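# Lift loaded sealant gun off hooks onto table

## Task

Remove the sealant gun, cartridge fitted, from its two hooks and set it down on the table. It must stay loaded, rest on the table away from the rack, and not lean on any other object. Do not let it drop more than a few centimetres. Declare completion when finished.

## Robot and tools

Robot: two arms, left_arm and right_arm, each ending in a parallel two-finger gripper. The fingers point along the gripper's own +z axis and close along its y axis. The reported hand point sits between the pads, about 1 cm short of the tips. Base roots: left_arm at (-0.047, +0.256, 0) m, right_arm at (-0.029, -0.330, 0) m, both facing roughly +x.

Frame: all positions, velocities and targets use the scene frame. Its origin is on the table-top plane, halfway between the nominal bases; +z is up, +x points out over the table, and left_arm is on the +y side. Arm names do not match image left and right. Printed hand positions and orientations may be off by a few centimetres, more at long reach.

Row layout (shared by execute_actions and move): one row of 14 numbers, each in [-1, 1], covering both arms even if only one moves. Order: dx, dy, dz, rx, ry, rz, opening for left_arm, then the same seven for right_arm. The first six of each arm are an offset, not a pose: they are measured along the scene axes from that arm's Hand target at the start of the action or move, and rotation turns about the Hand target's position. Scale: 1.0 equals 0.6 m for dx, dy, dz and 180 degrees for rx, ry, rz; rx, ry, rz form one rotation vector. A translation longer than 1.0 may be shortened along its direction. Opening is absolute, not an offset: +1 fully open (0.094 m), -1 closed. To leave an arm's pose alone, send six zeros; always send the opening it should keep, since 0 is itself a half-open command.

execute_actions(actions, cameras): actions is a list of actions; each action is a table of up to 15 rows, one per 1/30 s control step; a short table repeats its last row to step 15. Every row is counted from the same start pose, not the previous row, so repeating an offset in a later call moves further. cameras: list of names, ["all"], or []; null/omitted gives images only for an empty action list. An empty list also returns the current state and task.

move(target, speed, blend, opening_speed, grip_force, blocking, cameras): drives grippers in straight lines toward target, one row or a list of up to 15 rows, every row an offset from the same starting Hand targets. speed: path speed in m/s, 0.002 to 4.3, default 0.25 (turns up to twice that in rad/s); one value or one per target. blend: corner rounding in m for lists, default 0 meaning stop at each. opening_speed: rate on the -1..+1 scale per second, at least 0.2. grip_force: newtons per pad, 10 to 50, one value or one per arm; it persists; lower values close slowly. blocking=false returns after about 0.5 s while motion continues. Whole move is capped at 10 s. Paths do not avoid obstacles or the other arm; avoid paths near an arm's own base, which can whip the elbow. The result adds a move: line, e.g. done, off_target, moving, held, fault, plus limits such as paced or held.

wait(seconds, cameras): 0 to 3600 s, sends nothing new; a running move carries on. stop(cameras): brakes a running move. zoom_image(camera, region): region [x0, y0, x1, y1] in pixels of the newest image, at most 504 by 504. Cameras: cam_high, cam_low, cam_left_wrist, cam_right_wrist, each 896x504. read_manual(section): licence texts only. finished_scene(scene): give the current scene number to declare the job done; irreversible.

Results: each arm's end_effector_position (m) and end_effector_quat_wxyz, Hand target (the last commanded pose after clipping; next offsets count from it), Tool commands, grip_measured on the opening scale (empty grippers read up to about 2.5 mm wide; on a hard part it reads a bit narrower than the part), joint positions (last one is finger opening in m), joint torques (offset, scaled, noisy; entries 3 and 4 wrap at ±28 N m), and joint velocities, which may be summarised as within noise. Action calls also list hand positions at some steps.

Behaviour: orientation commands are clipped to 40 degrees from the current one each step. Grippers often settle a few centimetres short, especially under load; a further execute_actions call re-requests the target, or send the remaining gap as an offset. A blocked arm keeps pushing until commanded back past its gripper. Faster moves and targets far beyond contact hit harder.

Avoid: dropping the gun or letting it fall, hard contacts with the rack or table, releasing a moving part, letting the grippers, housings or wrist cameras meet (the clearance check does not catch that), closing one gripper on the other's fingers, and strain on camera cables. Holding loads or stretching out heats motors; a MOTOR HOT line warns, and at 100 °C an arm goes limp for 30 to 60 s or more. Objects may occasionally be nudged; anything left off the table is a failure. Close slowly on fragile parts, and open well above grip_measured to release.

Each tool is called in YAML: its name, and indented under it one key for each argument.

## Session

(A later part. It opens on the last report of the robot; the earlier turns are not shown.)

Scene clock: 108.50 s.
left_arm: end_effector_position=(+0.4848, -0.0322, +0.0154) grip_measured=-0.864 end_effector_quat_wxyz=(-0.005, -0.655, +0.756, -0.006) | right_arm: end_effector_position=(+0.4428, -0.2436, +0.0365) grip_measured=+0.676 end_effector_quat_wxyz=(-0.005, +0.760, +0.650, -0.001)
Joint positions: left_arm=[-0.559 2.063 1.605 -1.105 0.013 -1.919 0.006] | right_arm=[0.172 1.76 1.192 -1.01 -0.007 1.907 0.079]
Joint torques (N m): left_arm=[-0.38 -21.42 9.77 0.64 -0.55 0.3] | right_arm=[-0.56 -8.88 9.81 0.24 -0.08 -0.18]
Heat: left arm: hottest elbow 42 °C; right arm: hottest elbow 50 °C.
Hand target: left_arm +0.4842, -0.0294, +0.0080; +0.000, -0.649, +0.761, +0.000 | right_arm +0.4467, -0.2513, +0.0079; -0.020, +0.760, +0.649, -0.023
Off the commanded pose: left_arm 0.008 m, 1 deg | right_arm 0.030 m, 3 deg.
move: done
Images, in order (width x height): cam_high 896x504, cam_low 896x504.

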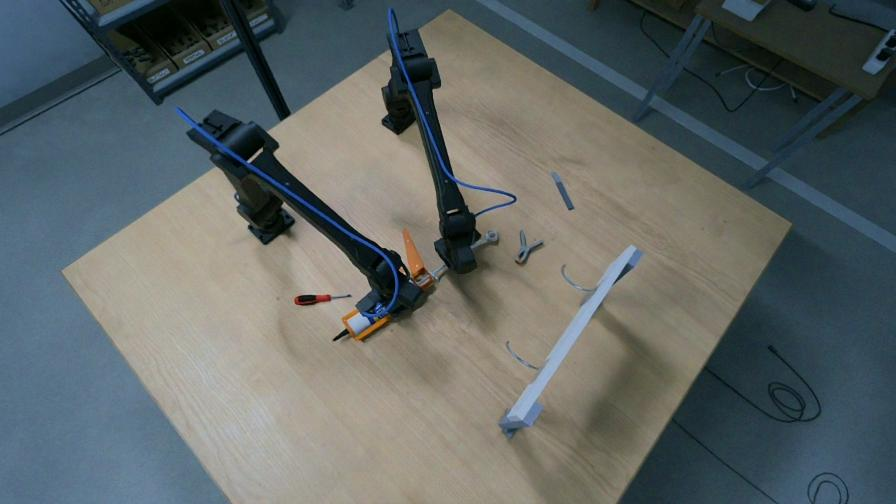

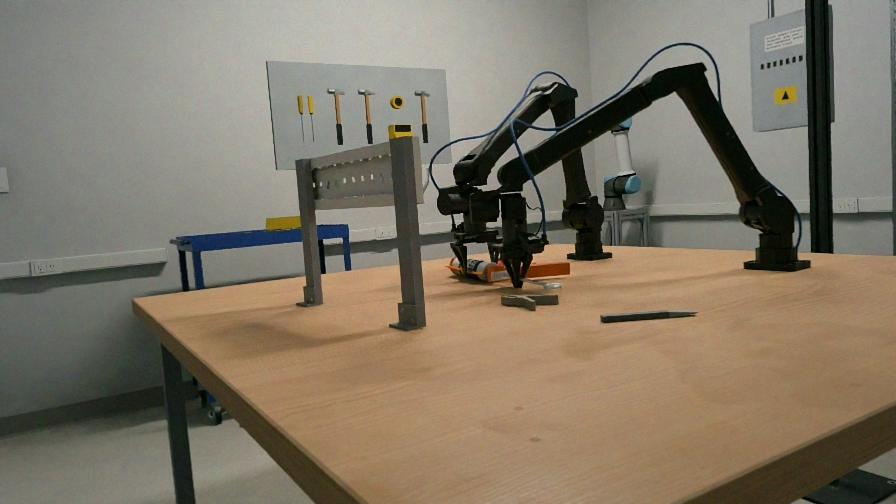

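move:
  target: [0,0,-0.03,0,0,0,-1, 0,0,0,0,0,0,0.4]
  speed: 0.03
  cameras: ["cam_low","cam_left_wrist"]

zoom_image:
  camera: "cam_low"
  region: [435, 240, 585, 310]

Scene clock: 110.13 s.
left_arm: end_effector_position=(+0.4859, -0.0322, +0.0135) grip_measured=-0.864 end_effector_quat_wxyz=(-0.003, -0.654, +0.756, -0.010) | right_arm: end_effector_position=(+0.4433, -0.2438, +0.0365) grip_measured=+0.676 end_effector_quat_wxyz=(-0.005, +0.761, +0.649, -0.001)
Joint positions: left_arm=[-0.558 2.062 1.597 -1.089 0.012 -1.918 0.006] | right_arm=[0.172 1.76 1.193 -1.01 -0.007 1.908 0.079]
Joint torques (N m): left_arm=[-0.44 -19.49 8.92 1.58 -0.53 0.28] | right_arm=[-0.44 -8.94 9.7 0.23 -0.05 -0.19]
Heat: left arm: hottest elbow 42 °C; right arm: hottest elbow 50 °C.
Hand target: left_arm +0.4842, -0.0292, -0.0101; +0.000, -0.649, +0.761, +0.000 | right_arm +0.4466, -0.2513, +0.0079; -0.020, +0.760, +0.649, -0.023
Off the commanded pose: left_arm 0.024 m, 1 deg | right_arm 0.030 m, 3 deg.
move: off_target (left_arm)

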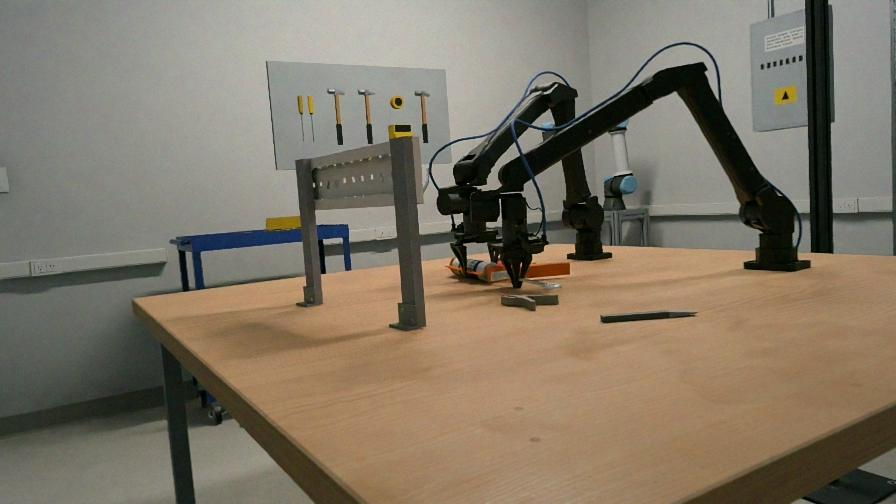

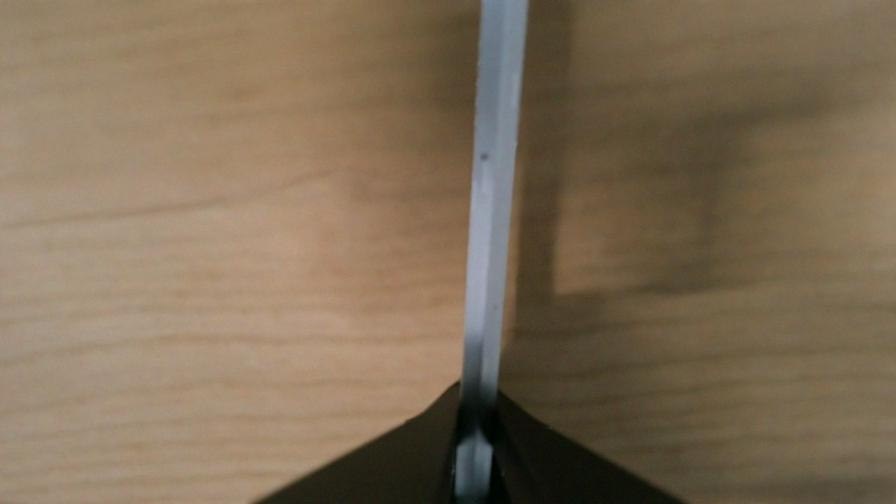

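Scaled by 3.360 from the camera's image (finer frame: 1280x720).

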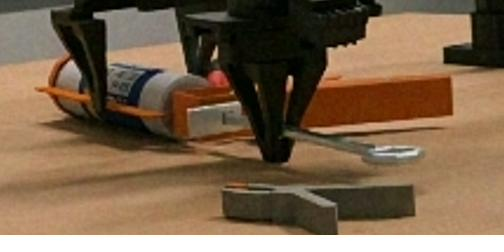

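move:
  target: [0,0,0.03,0,0,0,-1, 0,0,0.05,0,-0.005,0,0.4]
  speed: 0.04
  cameras: []

Scene clock: 112.73 s.
left_arm: end_effector_position=(+0.4858, -0.0321, +0.0144) grip_measured=-0.864 end_effector_quat_wxyz=(-0.003, -0.654, +0.756, -0.011) | right_arm: end_effector_position=(+0.4414, -0.2441, +0.0376) grip_measured=+0.676 end_effector_quat_wxyz=(-0.007, +0.761, +0.649, -0.005)
Joint positions: left_arm=[-0.558 2.06 1.597 -1.09 0.012 -1.918 0.006] | right_arm=[0.172 1.76 1.196 -1.024 -0.007 1.908 0.079]
Joint torques (N m): left_arm=[-0.38 -21.13 10.45 -0.02 -0.53 0.28] | right_arm=[-0.44 -13.04 11.15 -1.36 0.08 -0.18]
Heat: left arm: hottest elbow 41 °C; right arm: hottest elbow 50 °C.
Hand target: left_arm +0.4843, -0.0293, +0.0080; +0.000, -0.649, +0.761, +0.000 | right_arm +0.4466, -0.2513, +0.0378; -0.014, +0.760, +0.649, -0.017
Off the commanded pose: left_arm 0.007 m, 1 deg | right_arm 0.009 m, 2 deg.
move: done

move:
  target: [0,0,0,0,0,0,-1, 0,0,0,0,0,0,1.0]
  opening_speed: 0.3
  cameras: ["cam_low","cam_right_wrist"]

zoom_image:
  camera: "cam_low"
  region: [435, 240, 585, 310]

Scene clock: 115.27 s.
left_arm: end_effector_position=(+0.4858, -0.0320, +0.0144) grip_measured=-0.864 end_effector_quat_wxyz=(-0.002, -0.653, +0.757, -0.010) | right_arm: end_effector_position=(+0.4354, -0.2456, +0.0383) grip_measured=+0.997 end_effector_quat_wxyz=(-0.014, +0.758, +0.652, -0.017)
Joint positions: left_arm=[-0.558 2.06 1.597 -1.09 0.012 -1.914 0.006] | right_arm=[0.171 1.76 1.198 -1.052 -0.007 1.898 0.094]
Joint torques (N m): left_arm=[-0.38 -21.19 10.45 -0.02 -0.53 0.24] | right_arm=[-0.32 -12.98 11.02 -0.4 0.1 -0.06]
Heat: left arm: hottest elbow 41 °C; right arm: hottest elbow 50 °C.
Hand target: left_arm +0.4842, -0.0292, +0.0080; +0.000, -0.649, +0.761, +0.000 | right_arm +0.4468, -0.2514, +0.0379; -0.014, +0.760, +0.649, -0.017
Off the commanded pose: left_arm 0.007 m, 1 deg | right_arm 0.013 m, 0 deg.
move: done

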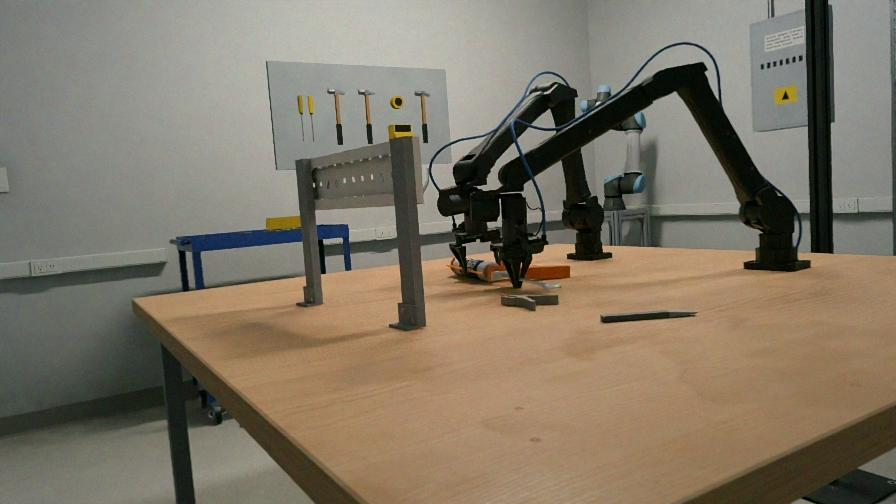

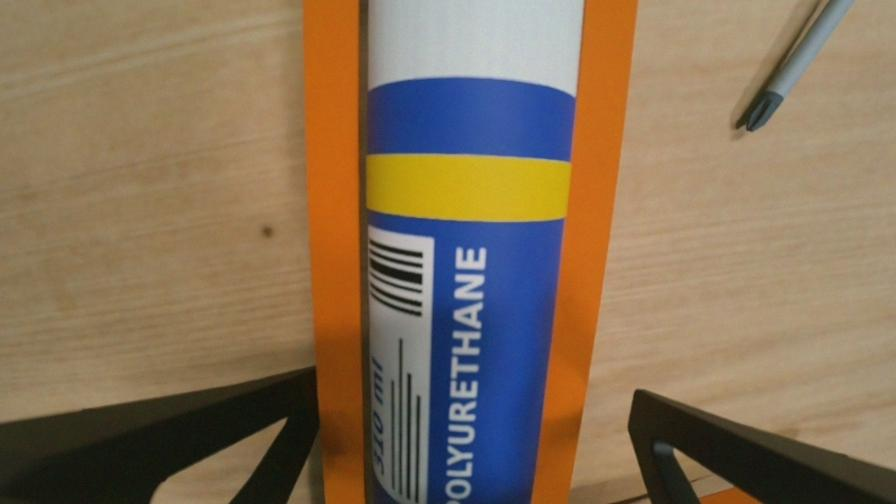

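Scaled by 3.360 from the camera's image (finer frame: 1280x720).

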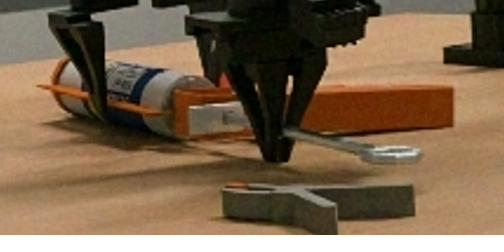

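move:
  target:
    - [0,0,0,0,0,0,-1, 0.012,0,0,0,-0.013,0,1.0]
  speed: 0.04
  cameras: ["cam_right_wrist"]

Scene clock: 116.87 s.
left_arm: end_effector_position=(+0.4858, -0.0320, +0.0144) grip_measured=-0.864 end_effector_quat_wxyz=(-0.002, -0.653, +0.757, -0.010) | right_arm: end_effector_position=(+0.4405, -0.2453, +0.0381) grip_measured=+0.997 end_effector_quat_wxyz=(-0.007, +0.758, +0.652, -0.009)
Joint positions: left_arm=[-0.558 2.06 1.597 -1.09 0.012 -1.914 0.006] | right_arm=[0.171 1.76 1.198 -1.031 -0.004 1.898 0.094]
Joint torques (N m): left_arm=[-0.44 -21.19 10.45 -0.03 -0.53 0.24] | right_arm=[-0.38 -13.57 10.32 0.58 0.22 -0.07]
Heat: left arm: hottest elbow 41 °C; right arm: hottest elbow 50 °C.
Hand target: left_arm +0.4842, -0.0292, +0.0080; +0.000, -0.649, +0.761, +0.000 | right_arm +0.4540, -0.2513, +0.0379; -0.001, +0.761, +0.649, -0.002
Off the commanded pose: left_arm 0.007 m, 1 deg | right_arm 0.015 m, 1 deg.
move: off_target (right_arm)

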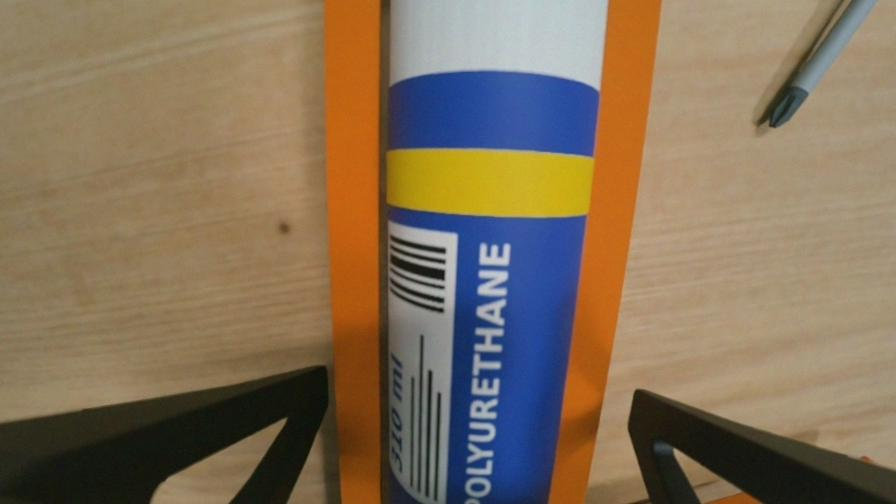

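move:
  target:
    - [0,0,0,0,0,0,-1, 0.006,0,0,0,0,0,1.0]
    - [0,0,0,0,0,0,-1, 0.006,0,0.06,0,0,0,1.0]
  speed: 0.05
  cameras: ["cam_right_wrist"]

Scene clock: 118.73 s.
left_arm: end_effector_position=(+0.4858, -0.0320, +0.0144) grip_measured=-0.864 end_effector_quat_wxyz=(-0.002, -0.653, +0.757, -0.010) | right_arm: end_effector_position=(+0.4361, -0.2467, +0.0535) grip_measured=+0.997 end_effector_quat_wxyz=(-0.014, +0.758, +0.652, -0.022)
Joint positions: left_arm=[-0.558 2.06 1.597 -1.09 0.012 -1.914 0.006] | right_arm=[0.17 1.746 1.224 -1.102 -0.002 1.898 0.094]
Joint torques (N m): left_arm=[-0.38 -21.19 10.45 -0.02 -0.53 0.24] | right_arm=[-0.38 -15.85 12.62 -0.43 0.2 -0.07]
Heat: left arm: hottest elbow 41 °C; right arm: hottest elbow 50 °C.
Hand target: left_arm +0.4842, -0.0292, +0.0080; +0.000, -0.649, +0.761, +0.000 | right_arm +0.4575, -0.2513, +0.0739; -0.001, +0.760, +0.650, -0.002
Off the commanded pose: left_arm 0.007 m, 1 deg | right_arm 0.030 m, 3 deg.
move: off_target (right_arm)

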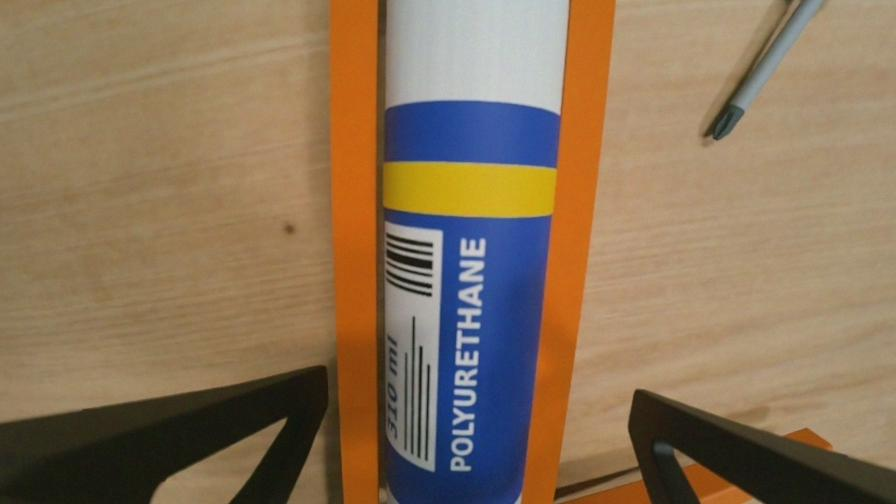

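move:
  target:
    - [0,0,0,0,0,0,-1, 0.01,0,0.05,0,-0.01,0,1.0]
    - [0,0,0,0,0,0,-1, 0.0,0,0.2,0,-0.01,0,1.0]
  speed: [0.06,0.12]
  blend: 0.01
  cameras: ["cam_high","cam_right_wrist","cam_low"]

zoom_image:
  camera: "cam_low"
  region: [435, 240, 585, 310]

Scene clock: 120.90 s.
left_arm: end_effector_position=(+0.4858, -0.0320, +0.0144) grip_measured=-0.864 end_effector_quat_wxyz=(-0.002, -0.653, +0.757, -0.010) | right_arm: end_effector_position=(+0.4414, -0.2465, +0.1727) grip_measured=+0.997 end_effector_quat_wxyz=(-0.004, +0.758, +0.652, -0.008)
Joint positions: left_arm=[-0.558 2.06 1.597 -1.09 0.012 -1.914 0.006] | right_arm=[0.17 1.625 1.402 -1.366 0.002 1.898 0.094]
Joint torques (N m): left_arm=[-0.38 -21.13 10.45 -0.02 -0.53 0.24] | right_arm=[-0.26 -14.74 13.94 -0.31 0.22 -0.05]
Heat: left arm: hottest elbow 41 °C; right arm: hottest elbow 50 °C.
Hand target: left_arm +0.4842, -0.0292, +0.0080; +0.000, -0.649, +0.761, +0.000 | right_arm +0.4575, -0.2513, +0.1939; +0.009, +0.760, +0.649, +0.010
Off the commanded pose: left_arm 0.007 m, 1 deg | right_arm 0.027 m, 3 deg.
move: off_target (right_arm)
Images, in order (width x height): cam_high 896x504, cam_low 896x504, cam_right_wrist 896x504.

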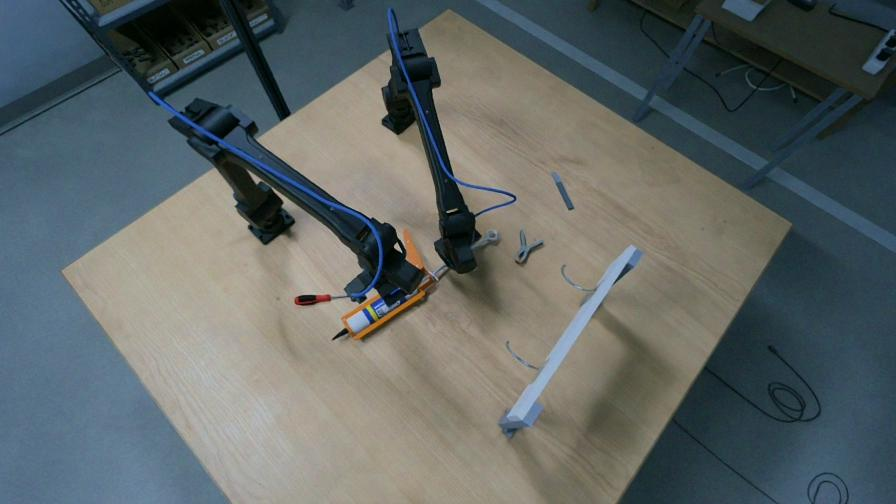

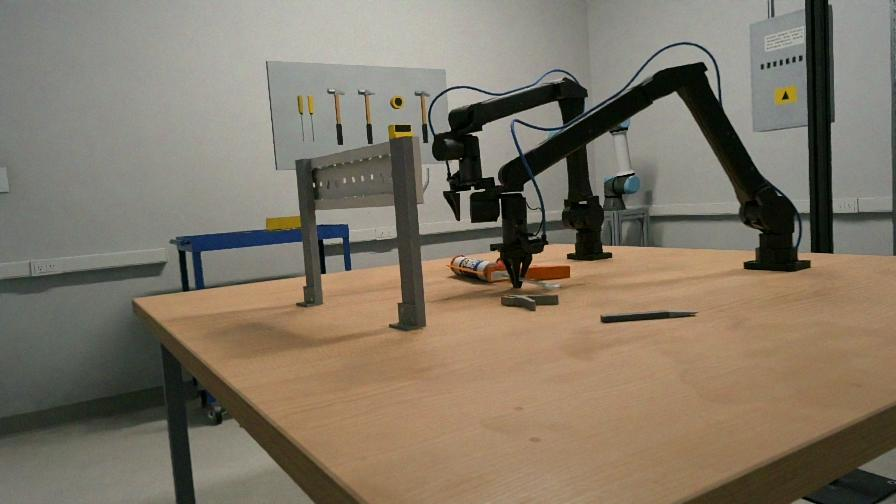

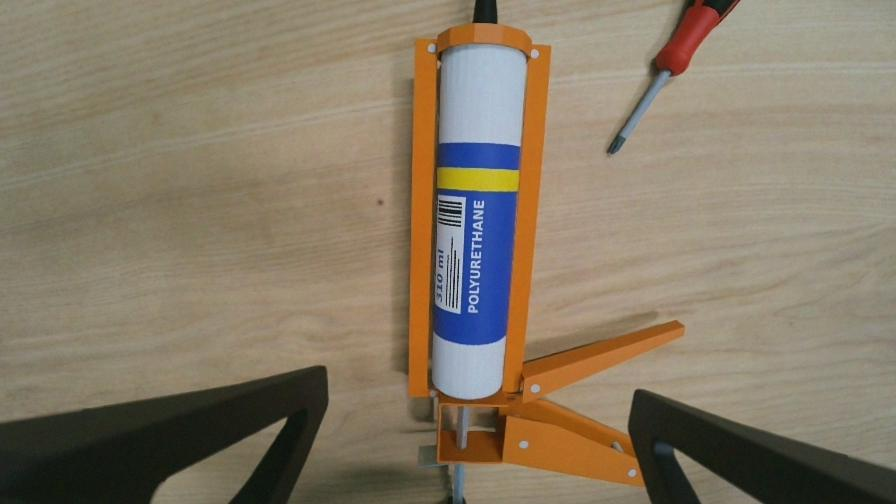

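Scaled by 3.360 from the camera's image (finer frame: 1280x720).

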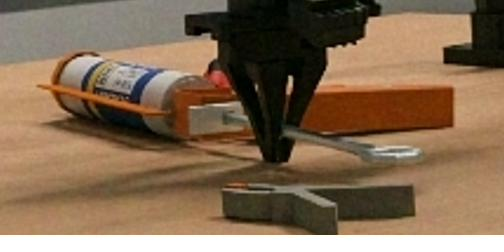

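move:
  target: [0,0,0,0,0,0,-0.3, 0,0,0,0,0,0,1.0]
  opening_speed: 0.5
  cameras: ["cam_left_wrist","cam_low"]

zoom_image:
  camera: "cam_low"
  region: [435, 240, 585, 310]

Scene clock: 122.97 s.
left_arm: end_effector_position=(+0.4863, -0.0311, +0.0144) grip_measured=-0.303 end_effector_quat_wxyz=(+0.000, -0.653, +0.758, -0.009) | right_arm: end_effector_position=(+0.4414, -0.2465, +0.1727) grip_measured=+0.997 end_effector_quat_wxyz=(-0.004, +0.758, +0.652, -0.008)
Joint positions: left_arm=[-0.558 2.06 1.597 -1.09 0.006 -1.913 0.033] | right_arm=[0.17 1.625 1.402 -1.366 0.002 1.898 0.094]
Joint torques (N m): left_arm=[-0.44 -21.13 10.44 -0.03 -0.28 0.23] | right_arm=[-0.21 -14.68 14.02 -0.28 0.22 -0.05]
Heat: left arm: hottest elbow 41 °C; right arm: hottest elbow 50 °C.
Hand target: left_arm +0.4842, -0.0292, +0.0080; +0.000, -0.649, +0.761, +0.000 | right_arm +0.4575, -0.2513, +0.1939; +0.009, +0.760, +0.649, +0.010
Off the commanded pose: left_arm 0.007 m, 1 deg | right_arm 0.027 m, 3 deg.
move: done
Images, in order (width x height): cam_low 896x504, cam_left_wrist 896x504.

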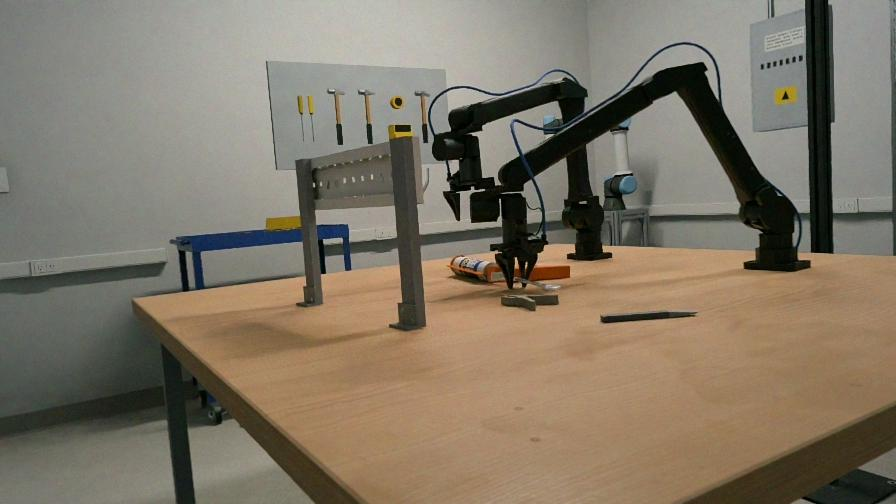

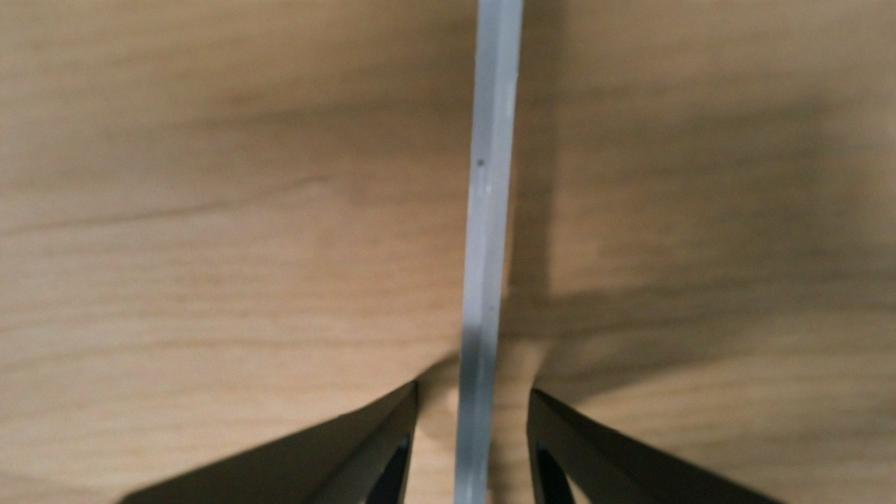

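Scaled by 3.360 from the camera's image (finer frame: 1280x720).

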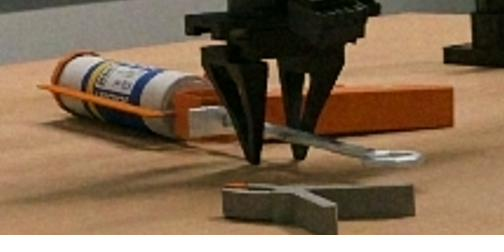

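move:
  target:
    - [0.005,0,0.05,0,-0.005,0,-0.3, 0,0,0,0,0,0,1.0]
    - [0,0,0.25,0,-0.01,0,-0.3, 0,0,0,0,0,0,1.0]
  speed: [0.06,0.15]
  blend: 0.01
  cameras: ["all"]

zoom_image:
  camera: "cam_low"
  region: [435, 240, 585, 310]

zoom_image:
  camera: "cam_high"
  region: [320, 200, 560, 350]

Scene clock: 125.37 s.
left_arm: end_effector_position=(+0.4733, -0.0212, +0.1441) grip_measured=-0.302 end_effector_quat_wxyz=(+0.004, -0.653, +0.758, +0.003) | right_arm: end_effector_position=(+0.4414, -0.2465, +0.1727) grip_measured=+0.997 end_effector_quat_wxyz=(-0.004, +0.758, +0.652, -0.008)
Joint positions: left_arm=[-0.558 1.92 1.733 -1.387 -0.009 -1.913 0.033] | right_arm=[0.17 1.625 1.402 -1.366 0.002 1.898 0.094]
Joint torques (N m): left_arm=[-0.79 -20.42 15.69 -0.16 -0.3 0.18] | right_arm=[-0.21 -14.74 14.02 -0.31 0.22 -0.05]
Heat: left arm: hottest elbow 42 °C; right arm: hottest elbow 50 °C.
Hand target: left_arm +0.4842, -0.0292, +0.1580; +0.012, -0.649, +0.760, -0.010 | right_arm +0.4575, -0.2513, +0.1939; +0.009, +0.760, +0.649, +0.010
Off the commanded pose: left_arm 0.019 m, 2 deg | right_arm 0.027 m, 3 deg.
move: off_target (left_arm)

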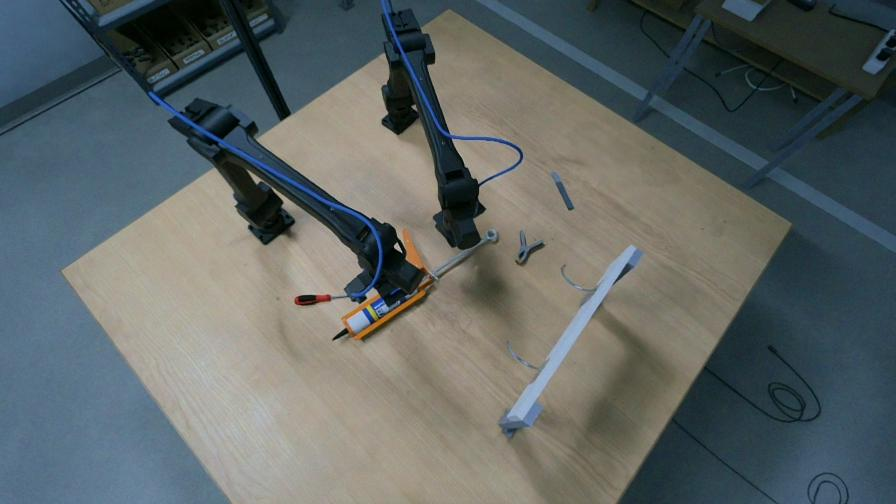

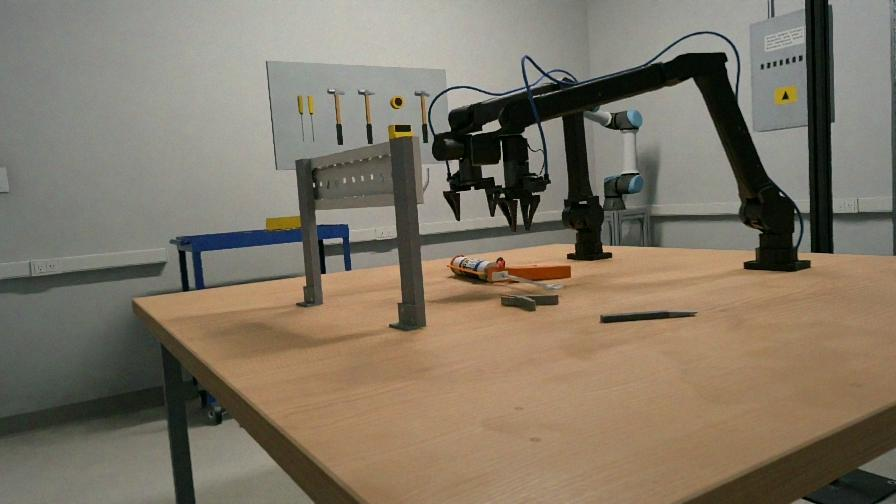

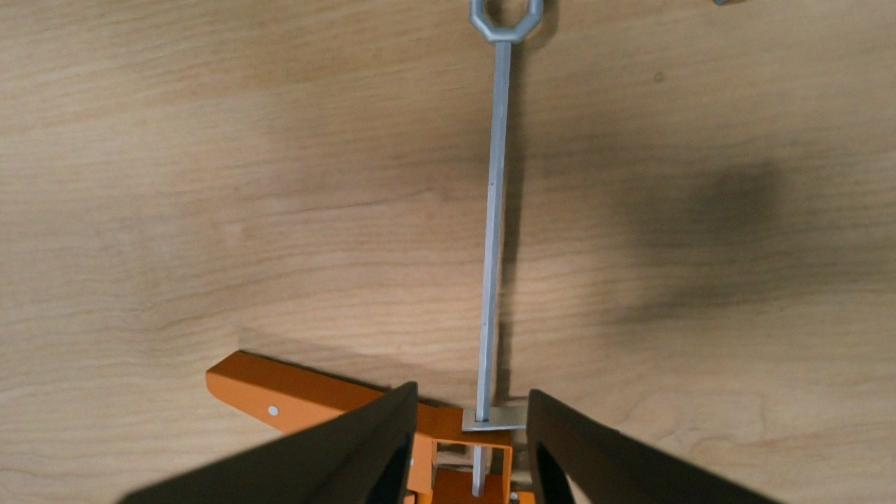

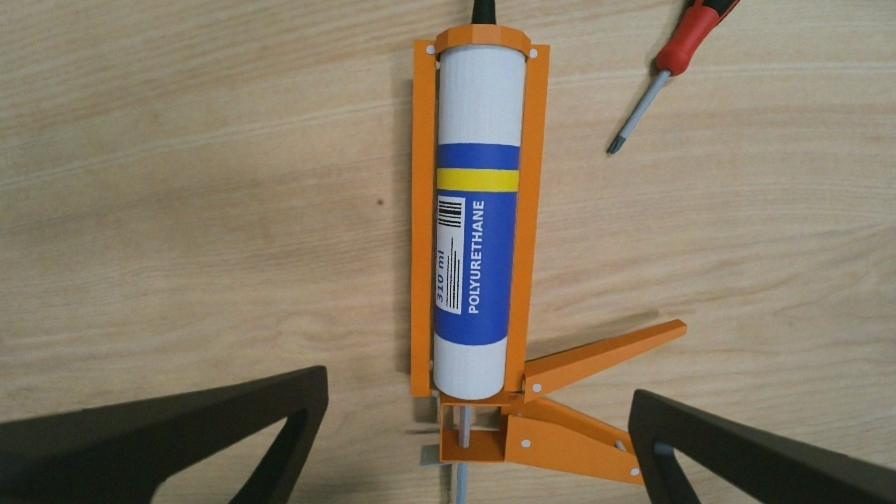

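Scaled by 3.360 from the camera's image (finer frame: 1280x720).

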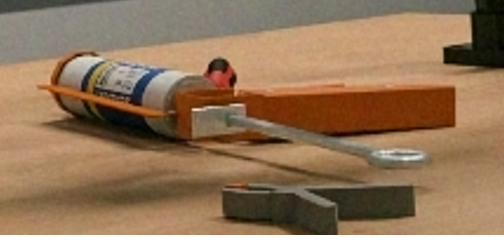

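Scaled by 2.100 from the camera's image (finer frame: 1280x720).

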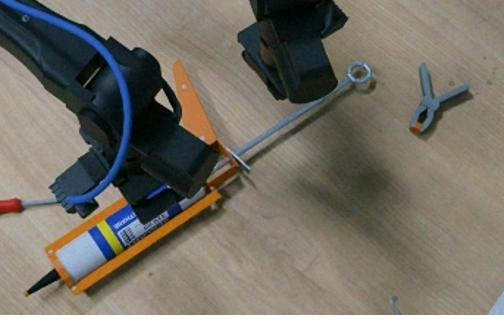

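finished_scene:
  scene: 1

The scene is finished: the task was done.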